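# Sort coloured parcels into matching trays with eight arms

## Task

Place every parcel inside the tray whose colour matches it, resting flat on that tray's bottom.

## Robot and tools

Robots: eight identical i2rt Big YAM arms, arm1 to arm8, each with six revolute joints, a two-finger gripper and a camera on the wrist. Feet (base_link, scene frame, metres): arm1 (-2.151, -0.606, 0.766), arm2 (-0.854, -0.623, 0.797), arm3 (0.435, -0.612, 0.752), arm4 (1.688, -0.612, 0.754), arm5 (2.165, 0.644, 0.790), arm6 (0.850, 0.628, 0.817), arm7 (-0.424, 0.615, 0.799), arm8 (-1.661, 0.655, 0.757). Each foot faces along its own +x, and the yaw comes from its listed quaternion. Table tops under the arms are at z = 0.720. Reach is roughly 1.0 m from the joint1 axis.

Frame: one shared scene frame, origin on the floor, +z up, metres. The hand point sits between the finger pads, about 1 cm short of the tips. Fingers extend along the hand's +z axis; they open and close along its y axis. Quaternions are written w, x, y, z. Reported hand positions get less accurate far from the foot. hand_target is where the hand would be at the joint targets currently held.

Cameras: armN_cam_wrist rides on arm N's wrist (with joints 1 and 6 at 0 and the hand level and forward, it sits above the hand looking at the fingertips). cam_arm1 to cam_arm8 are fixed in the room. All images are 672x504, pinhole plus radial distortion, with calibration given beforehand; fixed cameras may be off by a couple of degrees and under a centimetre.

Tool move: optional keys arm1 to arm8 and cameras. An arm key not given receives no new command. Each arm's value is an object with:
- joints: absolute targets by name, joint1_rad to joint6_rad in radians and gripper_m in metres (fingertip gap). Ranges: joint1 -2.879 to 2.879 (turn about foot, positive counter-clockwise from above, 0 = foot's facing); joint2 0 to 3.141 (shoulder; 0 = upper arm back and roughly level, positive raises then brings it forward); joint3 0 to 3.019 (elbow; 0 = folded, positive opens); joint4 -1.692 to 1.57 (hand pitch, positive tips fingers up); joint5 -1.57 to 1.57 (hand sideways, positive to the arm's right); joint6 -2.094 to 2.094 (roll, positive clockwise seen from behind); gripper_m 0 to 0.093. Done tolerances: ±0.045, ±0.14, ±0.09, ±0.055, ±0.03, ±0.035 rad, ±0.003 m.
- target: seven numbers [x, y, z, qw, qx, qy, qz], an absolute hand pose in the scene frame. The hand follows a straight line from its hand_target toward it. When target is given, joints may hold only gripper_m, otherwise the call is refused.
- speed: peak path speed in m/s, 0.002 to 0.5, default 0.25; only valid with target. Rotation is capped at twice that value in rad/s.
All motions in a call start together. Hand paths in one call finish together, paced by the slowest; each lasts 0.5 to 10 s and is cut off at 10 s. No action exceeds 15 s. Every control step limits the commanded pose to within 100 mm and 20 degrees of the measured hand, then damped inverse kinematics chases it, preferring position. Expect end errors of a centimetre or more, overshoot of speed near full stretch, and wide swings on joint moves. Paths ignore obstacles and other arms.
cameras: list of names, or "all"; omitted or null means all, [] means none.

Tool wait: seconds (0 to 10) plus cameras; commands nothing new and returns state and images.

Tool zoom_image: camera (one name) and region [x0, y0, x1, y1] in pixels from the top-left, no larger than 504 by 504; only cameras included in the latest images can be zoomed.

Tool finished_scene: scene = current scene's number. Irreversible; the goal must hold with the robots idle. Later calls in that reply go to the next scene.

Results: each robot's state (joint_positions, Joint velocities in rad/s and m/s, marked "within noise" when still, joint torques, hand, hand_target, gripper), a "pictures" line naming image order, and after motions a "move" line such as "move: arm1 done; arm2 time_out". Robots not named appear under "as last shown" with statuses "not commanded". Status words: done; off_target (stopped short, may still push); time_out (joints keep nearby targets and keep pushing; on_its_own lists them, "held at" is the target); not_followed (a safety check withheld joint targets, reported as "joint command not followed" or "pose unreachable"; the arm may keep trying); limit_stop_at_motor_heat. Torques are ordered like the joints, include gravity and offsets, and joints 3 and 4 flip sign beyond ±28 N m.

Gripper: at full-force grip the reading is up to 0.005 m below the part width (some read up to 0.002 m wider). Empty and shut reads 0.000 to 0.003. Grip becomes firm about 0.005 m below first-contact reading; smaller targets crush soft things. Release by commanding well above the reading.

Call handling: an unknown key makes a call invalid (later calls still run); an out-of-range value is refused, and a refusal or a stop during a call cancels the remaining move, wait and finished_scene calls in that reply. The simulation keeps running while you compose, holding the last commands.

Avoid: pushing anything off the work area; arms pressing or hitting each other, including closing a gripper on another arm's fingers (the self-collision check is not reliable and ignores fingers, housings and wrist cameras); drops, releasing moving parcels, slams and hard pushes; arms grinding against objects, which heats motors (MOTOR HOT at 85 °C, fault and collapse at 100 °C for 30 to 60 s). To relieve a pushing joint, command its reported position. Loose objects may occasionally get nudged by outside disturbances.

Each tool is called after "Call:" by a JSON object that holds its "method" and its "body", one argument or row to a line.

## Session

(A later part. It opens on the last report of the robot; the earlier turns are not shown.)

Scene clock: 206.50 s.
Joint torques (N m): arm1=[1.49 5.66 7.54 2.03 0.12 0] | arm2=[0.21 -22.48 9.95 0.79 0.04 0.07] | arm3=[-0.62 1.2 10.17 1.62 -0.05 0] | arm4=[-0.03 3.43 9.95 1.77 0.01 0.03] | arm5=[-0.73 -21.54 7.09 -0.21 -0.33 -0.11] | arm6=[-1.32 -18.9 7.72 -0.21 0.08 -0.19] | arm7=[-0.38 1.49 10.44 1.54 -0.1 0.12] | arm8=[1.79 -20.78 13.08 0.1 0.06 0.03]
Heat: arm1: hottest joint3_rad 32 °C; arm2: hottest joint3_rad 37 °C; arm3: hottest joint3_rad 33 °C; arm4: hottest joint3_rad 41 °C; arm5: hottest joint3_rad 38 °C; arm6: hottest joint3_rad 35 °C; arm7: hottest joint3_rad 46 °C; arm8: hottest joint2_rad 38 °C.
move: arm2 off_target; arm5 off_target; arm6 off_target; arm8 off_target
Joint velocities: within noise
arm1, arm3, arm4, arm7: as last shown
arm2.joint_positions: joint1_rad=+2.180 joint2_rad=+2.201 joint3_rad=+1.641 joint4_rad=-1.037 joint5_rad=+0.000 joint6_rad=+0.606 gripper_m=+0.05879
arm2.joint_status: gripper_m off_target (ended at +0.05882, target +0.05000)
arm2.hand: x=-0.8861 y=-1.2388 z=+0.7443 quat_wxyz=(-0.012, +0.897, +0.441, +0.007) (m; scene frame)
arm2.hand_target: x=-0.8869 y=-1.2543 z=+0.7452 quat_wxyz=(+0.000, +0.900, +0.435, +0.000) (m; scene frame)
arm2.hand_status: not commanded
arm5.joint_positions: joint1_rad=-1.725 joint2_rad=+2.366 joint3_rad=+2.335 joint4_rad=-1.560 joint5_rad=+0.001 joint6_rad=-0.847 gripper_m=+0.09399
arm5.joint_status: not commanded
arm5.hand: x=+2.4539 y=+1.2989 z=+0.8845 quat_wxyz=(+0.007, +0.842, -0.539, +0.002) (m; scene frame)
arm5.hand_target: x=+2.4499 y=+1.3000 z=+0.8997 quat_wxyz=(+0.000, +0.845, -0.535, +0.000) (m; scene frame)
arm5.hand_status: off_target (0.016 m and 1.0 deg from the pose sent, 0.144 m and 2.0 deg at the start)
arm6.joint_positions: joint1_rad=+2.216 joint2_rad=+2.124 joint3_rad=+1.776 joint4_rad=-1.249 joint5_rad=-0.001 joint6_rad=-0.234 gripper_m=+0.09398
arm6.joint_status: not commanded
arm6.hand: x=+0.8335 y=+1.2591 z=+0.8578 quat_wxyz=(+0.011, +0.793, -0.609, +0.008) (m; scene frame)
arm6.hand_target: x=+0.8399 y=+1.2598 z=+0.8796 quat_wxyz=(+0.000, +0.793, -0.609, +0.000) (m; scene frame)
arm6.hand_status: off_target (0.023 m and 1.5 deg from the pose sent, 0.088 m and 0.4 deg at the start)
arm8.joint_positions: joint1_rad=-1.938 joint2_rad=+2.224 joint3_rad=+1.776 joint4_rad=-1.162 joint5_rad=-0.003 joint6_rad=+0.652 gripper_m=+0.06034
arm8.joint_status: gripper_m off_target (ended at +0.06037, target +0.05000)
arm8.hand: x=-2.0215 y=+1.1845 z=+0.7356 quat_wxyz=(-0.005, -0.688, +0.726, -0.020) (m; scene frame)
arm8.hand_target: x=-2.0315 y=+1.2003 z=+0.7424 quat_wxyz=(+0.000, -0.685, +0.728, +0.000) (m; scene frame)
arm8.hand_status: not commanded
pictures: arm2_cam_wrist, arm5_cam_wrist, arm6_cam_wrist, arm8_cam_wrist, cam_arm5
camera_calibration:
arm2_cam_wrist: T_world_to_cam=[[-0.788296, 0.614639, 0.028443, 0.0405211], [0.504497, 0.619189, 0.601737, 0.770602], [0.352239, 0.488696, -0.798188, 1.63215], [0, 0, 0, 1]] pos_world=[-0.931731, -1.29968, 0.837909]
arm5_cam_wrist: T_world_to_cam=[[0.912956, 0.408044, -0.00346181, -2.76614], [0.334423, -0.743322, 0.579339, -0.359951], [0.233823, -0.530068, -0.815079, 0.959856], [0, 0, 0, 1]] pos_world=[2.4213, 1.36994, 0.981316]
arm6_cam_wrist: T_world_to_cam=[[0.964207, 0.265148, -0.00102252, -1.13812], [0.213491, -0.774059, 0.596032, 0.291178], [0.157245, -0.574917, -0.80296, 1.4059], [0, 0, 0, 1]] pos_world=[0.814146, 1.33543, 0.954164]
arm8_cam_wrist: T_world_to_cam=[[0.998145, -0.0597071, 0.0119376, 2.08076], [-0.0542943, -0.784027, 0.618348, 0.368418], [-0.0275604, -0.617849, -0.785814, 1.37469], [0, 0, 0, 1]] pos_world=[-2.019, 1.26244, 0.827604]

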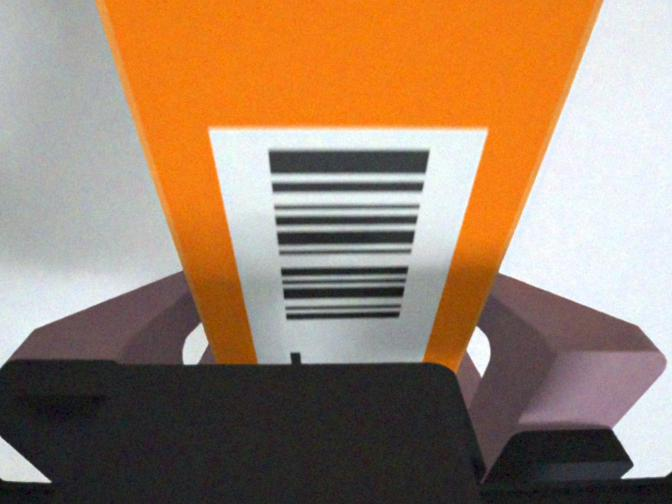

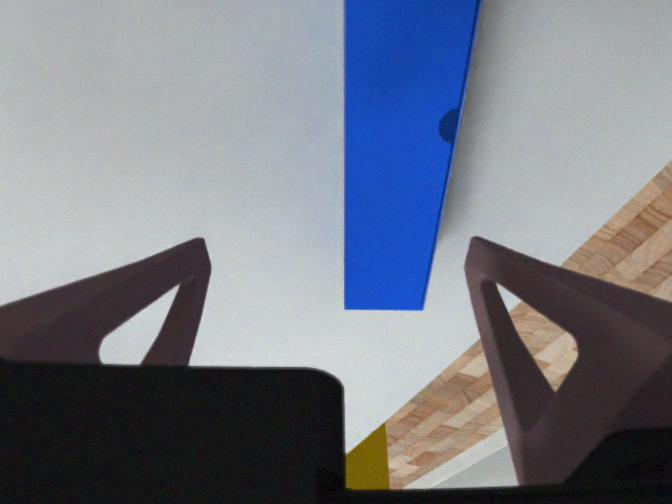

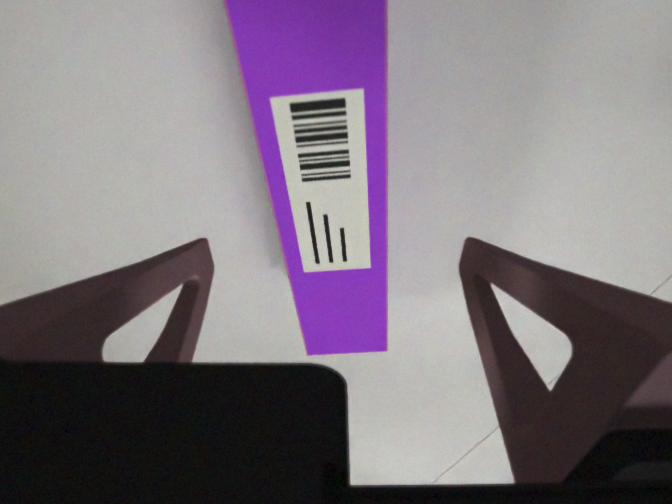

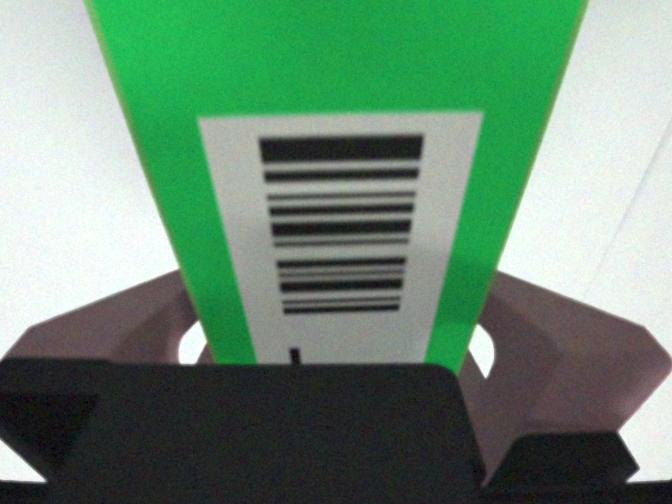

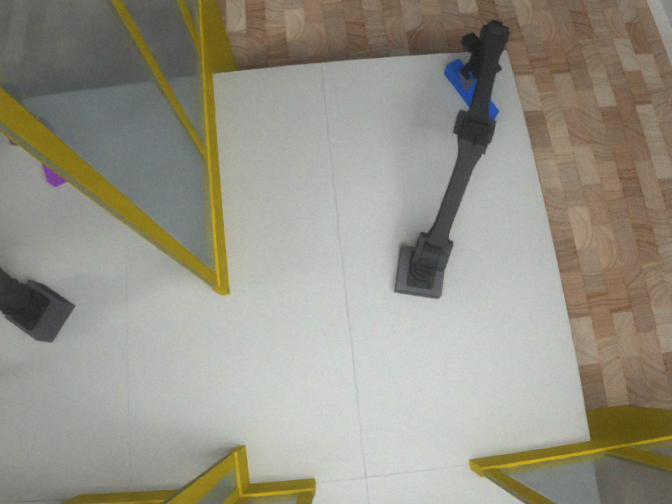

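Call:
{"method": "move", "body": {
  "arm8": {"target":[-2.028,1.19,0.87,0,0.685,-0.728,0],"speed":0.25},
  "arm2": {"target":[-0.887,-1.245,0.87,0,0.900,0.435,0],"speed":0.25},
  "arm5": {"joints":{"joint1_rad":-1.3}},
  "arm6": {"target":[0.832,1.255,0.805,0,0.8216,-0.570,0],"speed":0.25},
  "cameras": ["arm6_cam_wrist","cam_arm5"]
}}

Call:
{"method": "zoom_image", "body": {
  "camera": "cam_arm5",
  "region": [400, 20, 544, 128]
}}

Call:
{"method": "move", "body": {
  "arm8": {"target":[-1.885,0.986,1.0,0,0.685,-0.728,0],"speed":0.45},
  "arm2": {"target":[-0.88,-1.052,1.0,0,0.900,0.435,0],"speed":0.45},
  "cameras": ["cam_arm8","cam_arm2"]
}}

Scene clock: 245.30 s.
Joint torques (N m): arm1=[1.32 5.54 7.56 2.06 0.09 0.01] | arm2=[0.15 -21.83 10.66 0.16 0.05 0.06] | arm3=[-0.44 1.32 10.17 1.61 -0.05 0.01] | arm4=[-0.03 3.43 9.95 1.77 0.01 0.03] | arm5=[-0.56 -22.01 7.2 -0.12 -0.2 -0.11] | arm6=[-0.38 -15.09 7.64 0.59 0.04 -0.18] | arm7=[-0.26 1.55 10.43 1.58 -0.09 0.12] | arm8=[2.26 -20.19 13.79 -0.64 0.03 0.02]
Heat: arm1: hottest joint3_rad 32 °C; arm2: hottest joint3_rad 38 °C; arm3: hottest joint3_rad 33 °C; arm4: hottest joint3_rad 41 °C; arm5: hottest joint2_rad 41 °C; arm6: hottest joint2_rad 35 °C; arm7: hottest joint3_rad 47 °C; arm8: hottest joint2_rad 42 °C.
move: arm2 off_target; arm5 done; arm6 done; arm8 off_target
Joint velocities: within noise
arm1, arm3, arm4, arm7: as last shown
arm2.joint_positions: joint1_rad=+2.180 joint2_rad=+2.038 joint3_rad=+1.713 joint4_rad=-1.254 joint5_rad=+0.000 joint6_rad=+0.606 gripper_m=+0.05879
arm2.joint_status: not commanded
arm2.hand: x=-0.8858 y=-1.2351 z=+0.8665 quat_wxyz=(-0.004, +0.897, +0.441, +0.002) (m; scene frame)
arm2.hand_target: x=-0.8869 y=-1.2448 z=+0.8701 quat_wxyz=(+0.000, +0.900, +0.435, +0.000) (m; scene frame)
arm2.hand_status: off_target (0.011 m and 0.9 deg from the pose sent, 0.126 m and 1.7 deg at the start)
arm5.joint_positions: joint1_rad=-1.299 joint2_rad=+2.366 joint3_rad=+2.335 joint4_rad=-1.560 joint5_rad=-0.001 joint6_rad=-0.847 gripper_m=+0.09400
arm5.joint_status: all done
arm5.hand: x=+2.1572 y=+1.3599 z=+0.8838 quat_wxyz=(+0.006, +0.937, -0.349, +0.004) (m; scene frame)
arm5.hand_target: x=+2.1576 y=+1.3594 z=+0.8990 quat_wxyz=(+0.000, +0.938, -0.347, +0.002) (m; scene frame)
arm5.hand_status: not commanded
arm6.joint_positions: joint1_rad=+2.216 joint2_rad=+2.143 joint3_rad=+1.675 joint4_rad=-1.107 joint5_rad=+0.000 joint6_rad=-0.319 gripper_m=+0.09398
arm6.joint_status: not commanded
arm6.hand: x=+0.8338 y=+1.2521 z=+0.8114 quat_wxyz=(+0.001, +0.818, -0.575, +0.001) (m; scene frame)
arm6.hand_target: x=+0.8320 y=+1.2550 z=+0.8052 quat_wxyz=(+0.000, +0.822, -0.570, +0.000) (m; scene frame)
arm6.hand_status: done (0.007 m and 0.7 deg from the pose sent, 0.053 m and 5.7 deg at the start)
arm8.joint_positions: joint1_rad=-1.938 joint2_rad=+2.087 joint3_rad=+1.883 joint4_rad=-1.389 joint5_rad=-0.002 joint6_rad=+0.655 gripper_m=+0.06034
arm8.joint_status: not commanded
arm8.hand: x=-2.0192 y=+1.1814 z=+0.8602 quat_wxyz=(-0.003, -0.686, +0.727, -0.011) (m; scene frame)
arm8.hand_target: x=-2.0276 y=+1.1895 z=+0.8700 quat_wxyz=(+0.000, -0.685, +0.728, +0.000) (m; scene frame)
arm8.hand_status: off_target (0.016 m and 1.3 deg from the pose sent, 0.135 m and 2.4 deg at the start)
pictures: arm6_cam_wrist, cam_arm5
camera_calibration:
arm6_cam_wrist: T_world_to_cam=[[0.938422, 0.345454, 0.00509649, -1.22068], [0.279279, -0.767178, 0.577444, 0.265093], [0.20339, -0.540463, -0.816414, 1.29386], [0, 0, 0, 1]] pos_world=[0.808318, 1.32434, 0.909472]

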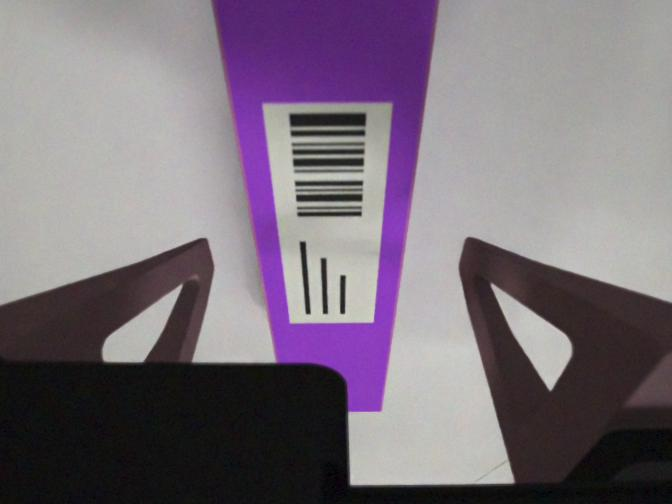

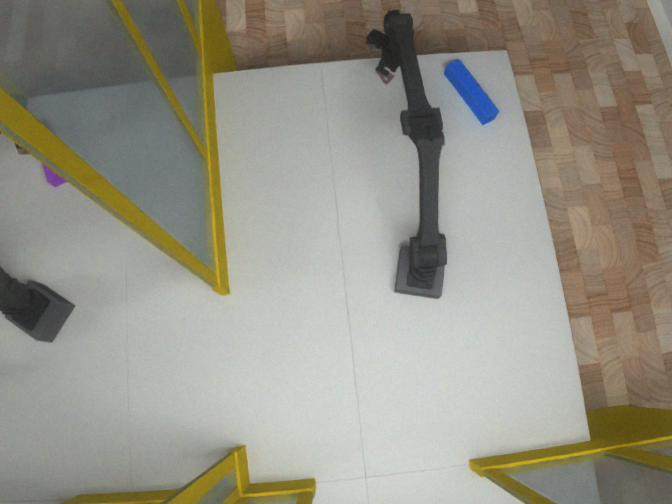

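Scaled by 3.500.

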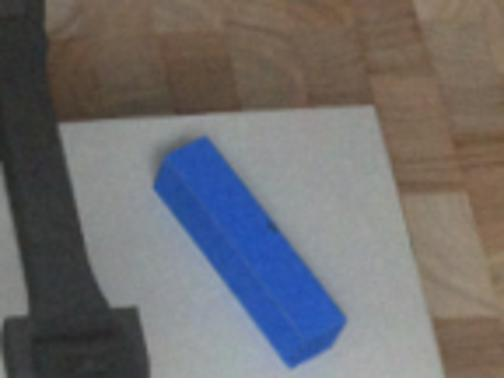

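Scene clock: 246.87 s.
Joint torques (N m): arm1=[1.26 5.6 7.58 2 0.1 0] | arm2=[-0.38 -13.1 8.32 0.23 0.05 -0.01] | arm3=[-0.56 1.26 10.18 1.61 -0.05 0] | arm4=[-0.03 3.43 9.95 1.77 0.01 0.03] | arm5=[-0.97 -22.24 7.05 -0.27 -0.2 -0.14] | arm6=[-0.38 -15.03 7.65 0.58 0.04 -0.17] | arm7=[-0.32 1.61 10.45 1.58 -0.09 0.12] | arm8=[1.61 -9.41 9.77 -0.51 0.05 -0.03]
Heat: arm1: hottest joint3_rad 32 °C; arm2: hottest joint3_rad 38 °C; arm3: hottest joint3_rad 33 °C; arm4: hottest joint3_rad 41 °C; arm5: hottest joint2_rad 41 °C; arm6: hottest joint2_rad 35 °C; arm7: hottest joint3_rad 47 °C; arm8: hottest joint2_rad 41 °C.
move: arm2 done; arm8 done
Joint velocities: within noise
arm1, arm3, arm4, arm5, arm6, arm7: as last shown
arm2.joint_positions: joint1_rad=+2.180 joint2_rad=+1.465 joint3_rad=+1.303 joint4_rad=-1.390 joint5_rad=+0.000 joint6_rad=+0.606 gripper_m=+0.05879
arm2.joint_status: not commanded
arm2.hand: x=-0.8767 y=-1.0535 z=+1.0037 quat_wxyz=(+0.008, +0.898, +0.441, -0.004) (m; scene frame)
arm2.hand_target: x=-0.8799 y=-1.0519 z=+1.0000 quat_wxyz=(+0.000, +0.900, +0.435, +0.000) (m; scene frame)
arm2.hand_status: done (0.005 m and 1.3 deg from the pose sent, 0.227 m and 0.9 deg at the start)
arm8.joint_positions: joint1_rad=-1.938 joint2_rad=+1.373 joint3_rad=+1.316 joint4_rad=-1.491 joint5_rad=-0.002 joint6_rad=+0.655 gripper_m=+0.06034
arm8.joint_status: not commanded
arm8.hand: x=-1.8867 y=+0.9870 z=+1.0050 quat_wxyz=(+0.001, -0.686, +0.727, +0.011) (m; scene frame)
arm8.hand_target: x=-1.8850 y=+0.9860 z=+1.0001 quat_wxyz=(+0.000, -0.685, +0.728, +0.000) (m; scene frame)
arm8.hand_status: done (0.005 m and 1.3 deg from the pose sent, 0.275 m and 1.3 deg at the start; pose on its path clipped on 7 of 47 steps)
pictures: cam_arm2, cam_arm8

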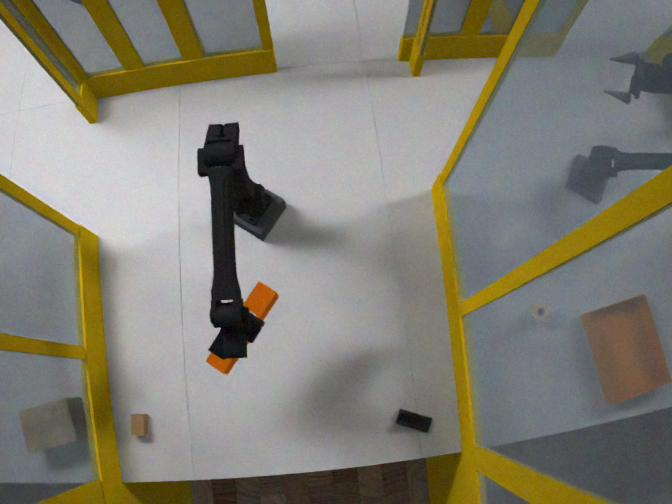

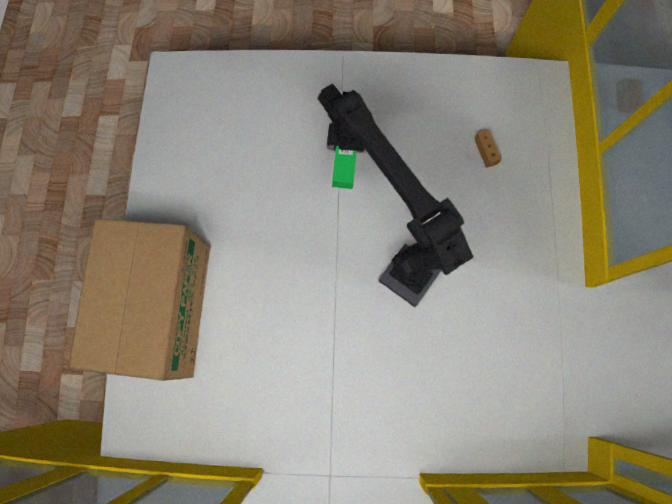

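Call:
{"method": "move", "body": {
  "arm8": {"joints":{"joint1_rad":0.332}},
  "arm2": {"joints":{"joint1_rad":-2.08}},
  "arm5": {"joints":{"joint1_rad":-1.72}},
  "arm6": {"target":[0.831,1.261,0.742,0,0.8216,-0.570,0],"speed":0.2},
  "cameras": ["arm6_cam_wrist","arm5_cam_wrist","cam_arm8","cam_arm2"]
}}

Call:
{"method": "move", "body": {
  "arm8": {"target":[-1.845,0,0.92,0,0.7071,0.7071,0],"speed":0.4},
  "arm2": {"target":[-0.20,-0.345,0.92,0,0,1,0],"speed":0.4},
  "arm5": {"target":[2.475,1.338,0.90,0,0.8406,-0.5417,0],"speed":0.3},
  "arm6": {"joints":{"gripper_m":0.05}},
  "cameras": ["arm6_cam_wrist","arm5_cam_wrist","cam_arm8","cam_arm2"]
}}

Scene clock: 279.80 s.
Joint torques (N m): arm1=[1.14 5.95 7.66 1.94 0.09 0.01] | arm2=[0.15 -15.38 8.25 0.17 0.03 -0.01] | arm3=[-0.62 1.44 10.15 1.62 -0.04 0.01] | arm4=[-0.03 3.43 9.96 1.77 0.01 0.04] | arm5=[-1.32 -21.89 7.21 0.01 -0.22 -0.12] | arm6=[-0.21 -15.74 7.76 0.46 0.03 -0.16] | arm7=[-0.38 1.55 10.41 1.62 -0.1 0.11] | arm8=[1.9 -11.28 9.68 -0.59 -0.01 -0.01]
Heat: arm1: hottest joint3_rad 32 °C; arm2: hottest joint3_rad 38 °C; arm3: hottest joint3_rad 33 °C; arm4: hottest joint3_rad 42 °C; arm5: hottest joint2_rad 43 °C; arm6: hottest joint2_rad 35 °C; arm7: hottest joint3_rad 47 °C; arm8: hottest joint3_rad 39 °C.
move: arm2 done; arm5 done; arm6 done; arm8 done
Joint velocities: within noise
arm1.joint_positions: joint1_rad=+0.458 joint2_rad=+0.456 joint3_rad=+1.438 joint4_rad=-1.139 joint5_rad=+0.063 joint6_rad=-0.074 gripper_m=+0.09396
arm1.joint_status: not commanded
arm1.hand: x=-1.9866 y=-0.6052 z=+1.4040 quat_wxyz=(-0.650, +0.024, -0.759, +0.041) (m; scene frame)
arm1.hand_target: x=-1.9921 y=-0.6053 z=+1.4119 quat_wxyz=(-0.658, +0.023, -0.752, +0.041) (m; scene frame)
arm1.hand_status: not commanded
arm2.joint_positions: joint1_rad=-2.079 joint2_rad=+1.487 joint3_rad=+1.303 joint4_rad=-1.389 joint5_rad=+0.000 joint6_rad=+0.606 gripper_m=+0.05870
arm2.joint_status: all done
arm2.hand: x=-0.4557 y=-0.4542 z=+0.9952 quat_wxyz=(+0.001, -0.102, -0.995, +0.000) (m; scene frame)
arm2.hand_target: x=-0.4583 y=-0.4559 z=+1.0005 quat_wxyz=(+0.000, -0.105, -0.994, -0.001) (m; scene frame)
arm2.hand_status: not commanded
arm3.joint_positions: joint1_rad=+0.288 joint2_rad=+0.566 joint3_rad=+1.355 joint4_rad=-1.309 joint5_rad=+0.227 joint6_rad=-0.408 gripper_m=+0.09396
arm3.joint_status: not commanded
arm3.hand: x=+0.2384 y=-0.5089 z=+1.2929 quat_wxyz=(-0.272, +0.862, -0.018, -0.428) (m; scene frame)
arm3.hand_target: x=+0.2407 y=-0.5098 z=+1.3061 quat_wxyz=(-0.276, +0.854, -0.020, -0.440) (m; scene frame)
arm3.hand_status: not commanded
arm4.joint_positions: joint1_rad=-0.202 joint2_rad=+0.526 joint3_rad=+1.372 joint4_rad=-1.530 joint5_rad=+0.176 joint6_rad=+0.279 gripper_m=+0.09396
arm4.joint_status: not commanded
arm4.hand: x=+1.8391 y=-0.5129 z=+1.2624 quat_wxyz=(-0.405, +0.175, -0.887, -0.138) (m; scene frame)
arm4.hand_target: x=+1.8372 y=-0.5146 z=+1.2716 quat_wxyz=(-0.414, +0.173, -0.882, -0.143) (m; scene frame)
arm4.hand_status: not commanded
arm5.joint_positions: joint1_rad=-1.721 joint2_rad=+2.366 joint3_rad=+2.335 joint4_rad=-1.560 joint5_rad=-0.001 joint6_rad=-0.847 gripper_m=+0.09400
arm5.joint_status: all done
arm5.hand: x=+2.4508 y=+1.3002 z=+0.8845 quat_wxyz=(+0.007, +0.843, -0.538, +0.001) (m; scene frame)
arm5.hand_target: x=+2.4502 y=+1.2999 z=+0.8997 quat_wxyz=(+0.000, +0.845, -0.535, +0.000) (m; scene frame)
arm5.hand_status: not commanded
arm6.joint_positions: joint1_rad=+2.216 joint2_rad=+2.246 joint3_rad=+1.662 joint4_rad=-0.998 joint5_rad=+0.000 joint6_rad=-0.319 gripper_m=+0.09398
arm6.joint_status: not commanded
arm6.hand: x=+0.8338 y=+1.2553 z=+0.7442 quat_wxyz=(+0.005, +0.818, -0.575, +0.003) (m; scene frame)
arm6.hand_target: x=+0.8310 y=+1.2609 z=+0.7420 quat_wxyz=(+0.000, +0.822, -0.570, +0.000) (m; scene frame)
arm6.hand_status: done (0.007 m and 1.0 deg from the pose sent, 0.070 m and 0.7 deg at the start)
arm7.joint_positions: joint1_rad=-0.316 joint2_rad=+0.535 joint3_rad=+1.368 joint4_rad=-1.177 joint5_rad=-0.073 joint6_rad=-0.126 gripper_m=+0.09396
arm7.joint_status: not commanded
arm7.hand: x=-0.2873 y=+0.4416 z=+1.3804 quat_wxyz=(-0.508, -0.311, -0.757, +0.270) (m; scene frame)
arm7.hand_target: x=-0.2897 y=+0.4449 z=+1.3917 quat_wxyz=(-0.517, -0.307, -0.750, +0.275) (m; scene frame)
arm7.hand_status: not commanded
arm8.joint_positions: joint1_rad=+0.329 joint2_rad=+1.392 joint3_rad=+1.316 joint4_rad=-1.491 joint5_rad=+0.000 joint6_rad=+0.655 gripper_m=+0.06028
arm8.joint_status: all done
arm8.hand: x=-1.7715 y=+0.2677 z=+0.9983 quat_wxyz=(-0.002, -0.949, -0.314, +0.001) (m; scene frame)
arm8.hand_target: x=-1.7697 y=+0.2713 z=+1.0007 quat_wxyz=(-0.001, -0.949, -0.314, +0.001) (m; scene frame)
arm8.hand_status: not commanded
pictures: arm5_cam_wrist, arm6_cam_wrist, cam_arm2, cam_arm8
camera_calibration:
arm5_cam_wrist: T_world_to_cam=[[0.911258, 0.411806, -0.00493014, -2.76327], [0.338528, -0.742181, 0.578416, -0.368651], [0.234536, -0.528756, -0.815727, 0.958296], [0, 0, 0, 1]] pos_world=[2.4181, 1.37103, 0.981318]
arm6_cam_wrist: T_world_to_cam=[[0.938432, 0.345452, 0.00280105, -1.21966], [0.278874, -0.762305, 0.584056, 0.295559], [0.203899, -0.547316, -0.811709, 1.24537], [0, 0, 0, 1]] pos_world=[0.808217, 1.32825, 0.841669]

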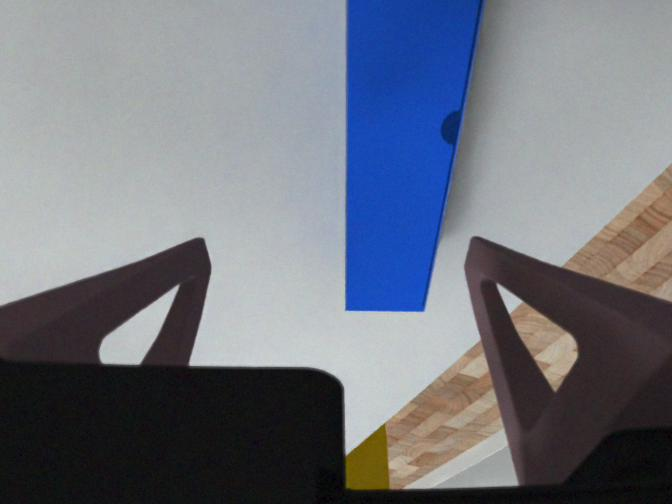

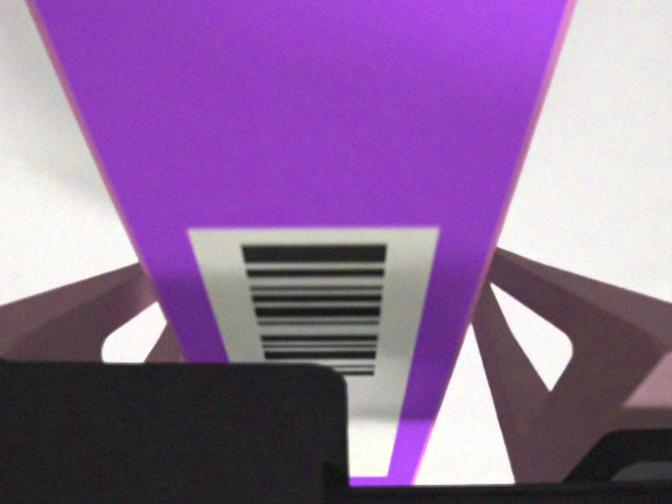

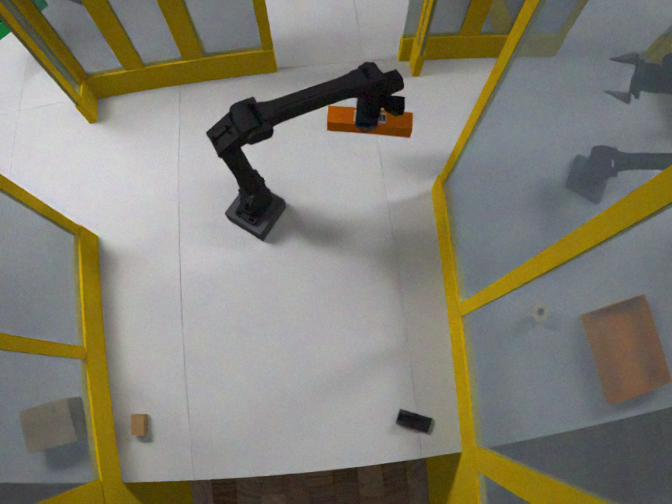

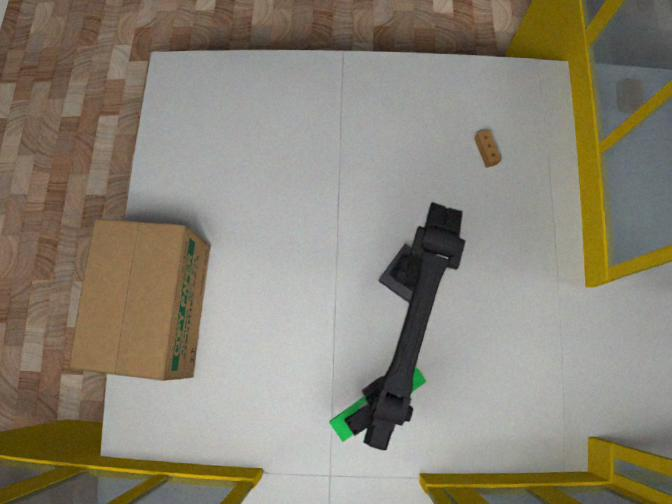

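Scene clock: 282.17 s.
Joint torques (N m): arm1=[1.26 6.01 7.46 1.98 0.11 0.02] | arm2=[0.38 -25.41 12.22 0.16 0.08 -0.18] | arm3=[-0.5 1.32 10.21 1.65 -0.05 0] | arm4=[-0.03 3.43 9.95 1.77 0.01 0.04] | arm5=[-1.32 -21.25 10.32 -0.18 -0.22 -0.06] | arm6=[-0.26 -15.68 7.76 0.47 0.04 -0.17] | arm7=[-0.5 1.67 10.4 1.58 -0.08 0.12] | arm8=[1.85 -20.72 14.93 -0.65 -0.22 -0.13]
Heat: arm1: hottest joint3_rad 32 °C; arm2: hottest joint3_rad 39 °C; arm3: hottest joint3_rad 33 °C; arm4: hottest joint3_rad 42 °C; arm5: hottest joint2_rad 43 °C; arm6: hottest joint2_rad 35 °C; arm7: hottest joint3_rad 47 °C; arm8: hottest joint3_rad 39 °C.
move: arm2 off_target; arm5 off_target; arm6 off_target; arm8 off_target
Joint velocities: within noise
arm1, arm3, arm4, arm7: as last shown
arm2.joint_positions: joint1_rad=-2.079 joint2_rad=+2.293 joint3_rad=+2.276 joint4_rad=-1.573 joint5_rad=+0.000 joint6_rad=+0.417 gripper_m=+0.05870
arm2.joint_status: not commanded
arm2.hand: x=-0.2093 y=-0.3494 z=+0.9152 quat_wxyz=(+0.008, -0.007, -1.000, +0.003) (m; scene frame)
arm2.hand_target: x=-0.2005 y=-0.3452 z=+0.9198 quat_wxyz=(-0.001, +0.000, -1.000, +0.000) (m; scene frame)
arm2.hand_status: off_target (0.011 m and 1.3 deg from the pose sent, 0.288 m and 11.7 deg at the start)
arm5.joint_positions: joint1_rad=-1.722 joint2_rad=+2.528 joint3_rad=+2.643 joint4_rad=-1.675 joint5_rad=-0.001 joint6_rad=-0.847 gripper_m=+0.09400
arm5.joint_status: not commanded
arm5.hand: x=+2.4661 y=+1.3331 z=+0.8868 quat_wxyz=(-0.009, +0.843, -0.538, -0.001) (m; scene frame)
arm5.hand_target: x=+2.4746 y=+1.3367 z=+0.8998 quat_wxyz=(-0.024, +0.840, -0.542, -0.004) (m; scene frame)
arm5.hand_status: off_target (0.017 m and 1.2 deg from the pose sent, 0.047 m and 1.0 deg at the start; a joint's target at an end of its range on 45 of 71 steps)
arm6.joint_positions: joint1_rad=+2.216 joint2_rad=+2.246 joint3_rad=+1.662 joint4_rad=-0.998 joint5_rad=+0.000 joint6_rad=-0.319 gripper_m=+0.05953
arm6.joint_status: gripper_m off_target (ended at +0.05955, target +0.05000)
arm6.hand: x=+0.8337 y=+1.2553 z=+0.7442 quat_wxyz=(+0.005, +0.818, -0.575, +0.003) (m; scene frame)
arm6.hand_target: x=+0.8309 y=+1.2609 z=+0.7420 quat_wxyz=(+0.000, +0.822, -0.570, +0.000) (m; scene frame)
arm6.hand_status: not commanded
arm8.joint_positions: joint1_rad=+0.331 joint2_rad=+2.172 joint3_rad=+2.164 joint4_rad=-1.585 joint5_rad=+0.004 joint6_rad=-0.264 gripper_m=+0.06027
arm8.joint_status: not commanded
arm8.hand: x=-1.8437 y=+0.0123 z=+0.9136 quat_wxyz=(+0.007, -0.711, -0.703, -0.008) (m; scene frame)
arm8.hand_target: x=-1.8447 y=+0.0007 z=+0.9198 quat_wxyz=(+0.000, -0.707, -0.707, +0.000) (m; scene frame)
arm8.hand_status: off_target (0.014 m and 1.4 deg from the pose sent, 0.288 m and 53.4 deg at the start)
pictures: arm5_cam_wrist, arm6_cam_wrist, cam_arm2, cam_arm8
camera_calibration:
arm5_cam_wrist: T_world_to_cam=[[0.911627, 0.410575, 0.0190959, -2.81129], [0.330321, -0.759498, 0.560402, -0.291509], [0.24459, -0.50457, -0.828, 0.927867], [0, 0, 0, 1]] pos_world=[2.43219, 1.40102, 0.985321]
arm6_cam_wrist: T_world_to_cam=[[0.938312, 0.345783, 0.00242819, -1.2196], [0.279364, -0.762181, 0.583983, 0.295088], [0.203782, -0.547279, -0.811762, 1.24548], [0, 0, 0, 1]] pos_world=[0.808118, 1.32825, 0.841669]

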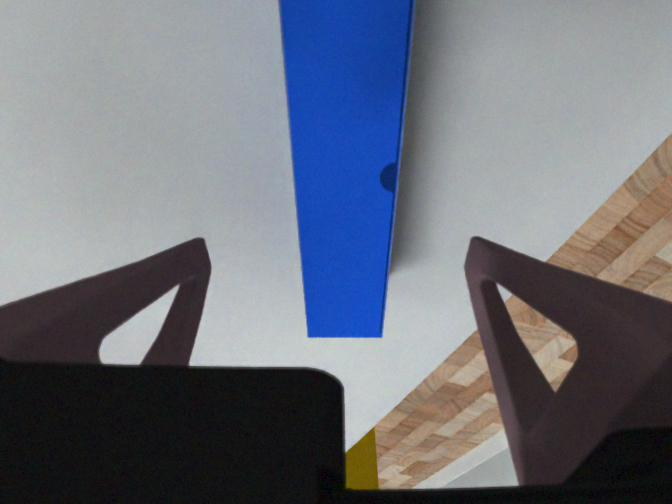

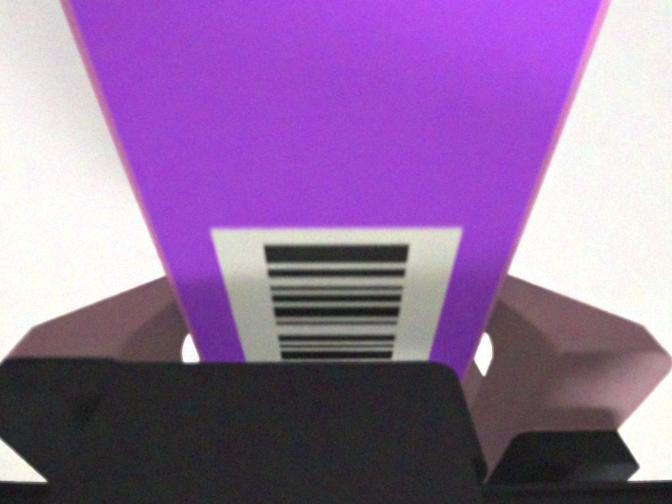

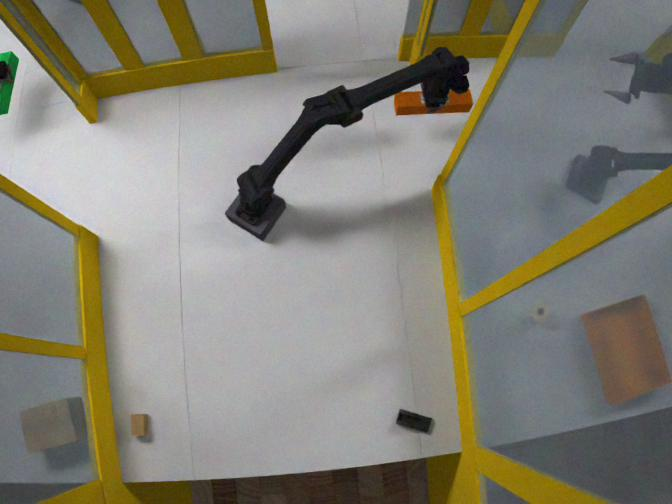

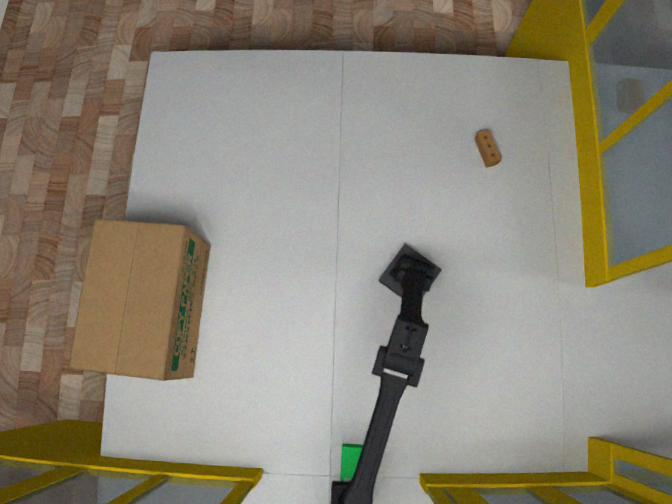

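Call:
{"method": "move", "body": {
  "arm8": {"target":[-1.845,0.0,0.742,0,0.7071,0.7071,0],"speed":0.17},
  "arm2": {"target":[-0.20,-0.345,0.742,0,0,1,0],"speed":0.17},
  "arm5": {"target":[2.475,1.338,0.78,0,0.8406,-0.5417,0],"speed":0.2},
  "arm6": {"target":[0.832,1.257,0.88,0,0.8216,-0.570,0],"speed":0.2},
  "cameras": ["arm8_cam_wrist","arm5_cam_wrist","arm2_cam_wrist"]
}}

Scene clock: 293.00 s.
Joint torques (N m): arm1=[1.2 6.07 7.54 1.95 0.09 0.01] | arm2=[0.26 -26.64 8.44 0.99 0.08 -0.19] | arm3=[-0.56 1.32 10.17 1.58 -0.05 0.01] | arm4=[-0.03 3.43 9.95 1.77 0.01 0.03] | arm5=[-1.55 -21.19 7.23 0.66 -0.23 -0.05] | arm6=[-0.32 -18.2 11.59 -0.29 0.04 -0.18] | arm7=[-0.32 1.61 10.4 1.59 -0.09 0.13] | arm8=[2.02 -22.07 9.57 0.25 -0.24 -0.11]
Heat: arm1: hottest joint3_rad 32 °C; arm2: hottest joint3_rad 39 °C; arm3: hottest joint3_rad 33 °C; arm4: hottest joint3_rad 42 °C; arm5: hottest joint2_rad 40 °C; arm6: hottest joint2_rad 35 °C; arm7: hottest joint3_rad 47 °C; arm8: hottest joint3_rad 41 °C.
move: arm2 done; arm5 done; arm6 off_target; arm8 done
Joint velocities: within noise
arm1, arm3, arm4, arm7: as last shown
arm2.joint_positions: joint1_rad=-2.079 joint2_rad=+2.420 joint3_rad=+2.062 joint4_rad=-1.223 joint5_rad=+0.000 joint6_rad=+0.416 gripper_m=+0.05870
arm2.joint_status: not commanded
arm2.hand: x=-0.2039 y=-0.3469 z=+0.7477 quat_wxyz=(+0.005, -0.007, -1.000, +0.001) (m; scene frame)
arm2.hand_target: x=-0.2002 y=-0.3451 z=+0.7419 quat_wxyz=(+0.000, +0.000, -1.000, +0.000) (m; scene frame)
arm2.hand_status: done (0.007 m and 1.0 deg from the pose sent, 0.174 m and 1.3 deg at the start)
arm5.joint_positions: joint1_rad=-1.722 joint2_rad=+2.602 joint3_rad=+2.495 joint4_rad=-1.493 joint5_rad=-0.001 joint6_rad=-0.847 gripper_m=+0.09400
arm5.joint_status: not commanded
arm5.hand: x=+2.4670 y=+1.3349 z=+0.7759 quat_wxyz=(+0.011, +0.843, -0.538, +0.002) (m; scene frame)
arm5.hand_target: x=+2.4751 y=+1.3378 z=+0.7801 quat_wxyz=(+0.000, +0.841, -0.542, +0.000) (m; scene frame)
arm5.hand_status: done (0.009 m and 1.4 deg from the pose sent, 0.107 m and 1.2 deg at the start)
arm6.joint_positions: joint1_rad=+2.216 joint2_rad=+2.106 joint3_rad=+1.706 joint4_rad=-1.241 joint5_rad=+0.000 joint6_rad=-0.319 gripper_m=+0.05953
arm6.joint_status: not commanded
arm6.hand: x=+0.8343 y=+1.2358 z=+0.8444 quat_wxyz=(+0.029, +0.818, -0.574, +0.021) (m; scene frame)
arm6.hand_target: x=+0.8320 y=+1.2552 z=+0.8803 quat_wxyz=(+0.000, +0.822, -0.570, +0.000) (m; scene frame)
arm6.hand_status: off_target (0.041 m and 4.1 deg from the pose sent, 0.136 m and 0.9 deg at the start)
arm8.joint_positions: joint1_rad=+0.331 joint2_rad=+2.289 joint3_rad=+1.926 joint4_rad=-1.214 joint5_rad=+0.004 joint6_rad=-0.265 gripper_m=+0.06027
arm8.joint_status: not commanded
arm8.hand: x=-1.8462 y=+0.0033 z=+0.7475 quat_wxyz=(+0.003, -0.711, -0.704, -0.001) (m; scene frame)
arm8.hand_target: x=-1.8449 y=+0.0000 z=+0.7422 quat_wxyz=(+0.000, -0.707, -0.707, +0.000) (m; scene frame)
arm8.hand_status: done (0.007 m and 0.7 deg from the pose sent, 0.172 m and 1.4 deg at the start)
pictures: arm2_cam_wrist, arm5_cam_wrist, arm8_cam_wrist
camera_calibration:
arm2_cam_wrist: T_world_to_cam=[[-0.0190397, -0.9997, 0.0154261, -0.363422], [-0.806382, 0.0244757, 0.590888, -0.593371], [-0.591088, -0.00118894, -0.806606, 0.602704], [0, 0, 0, 1]] pos_world=[-0.129152, -0.348073, 0.842367]
arm5_cam_wrist: T_world_to_cam=[[0.911694, 0.41071, -0.011492, -2.78745], [0.339764, -0.73789, 0.583162, -0.298091], [0.231031, -0.53557, -0.812274, 0.899346], [0, 0, 0, 1]] pos_world=[2.4348, 1.40654, 0.872318]
arm8_cam_wrist: T_world_to_cam=[[-0.999843, 0.0156904, -0.00824788, -1.83875], [0.00769072, 0.803196, 0.595666, -0.429472], [0.0159709, 0.595509, -0.80319, 0.748503], [0, 0, 0, 1]] pos_world=[-1.84712, -0.0719388, 0.841846]

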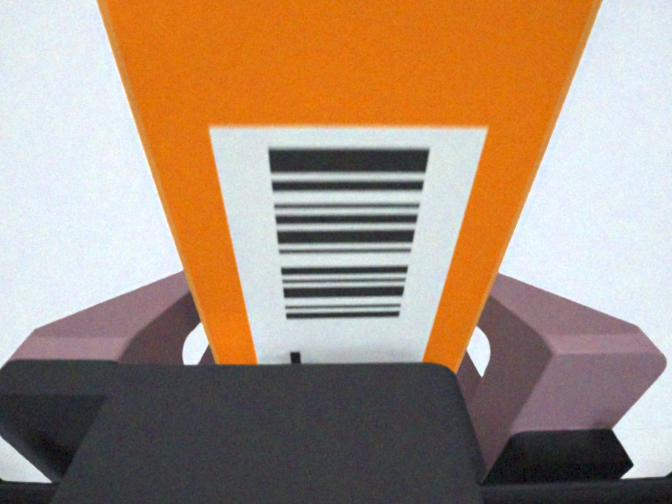

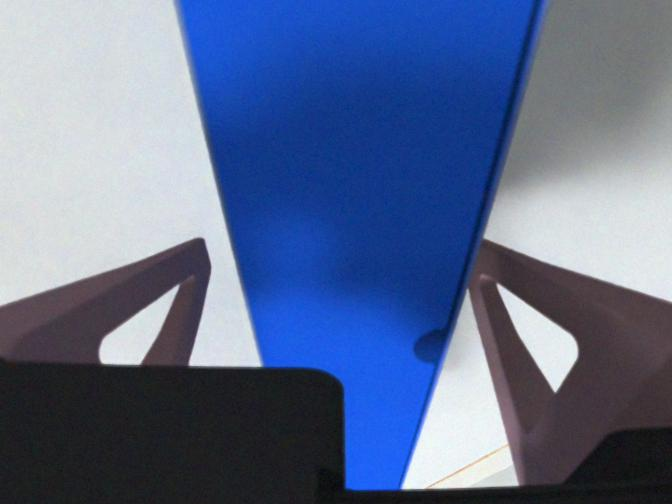

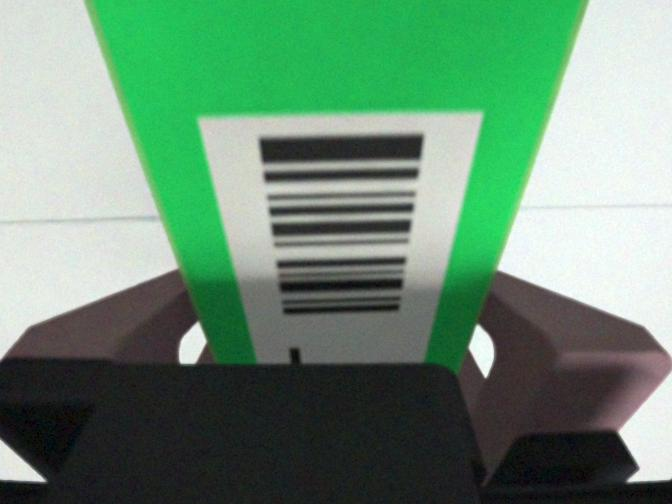

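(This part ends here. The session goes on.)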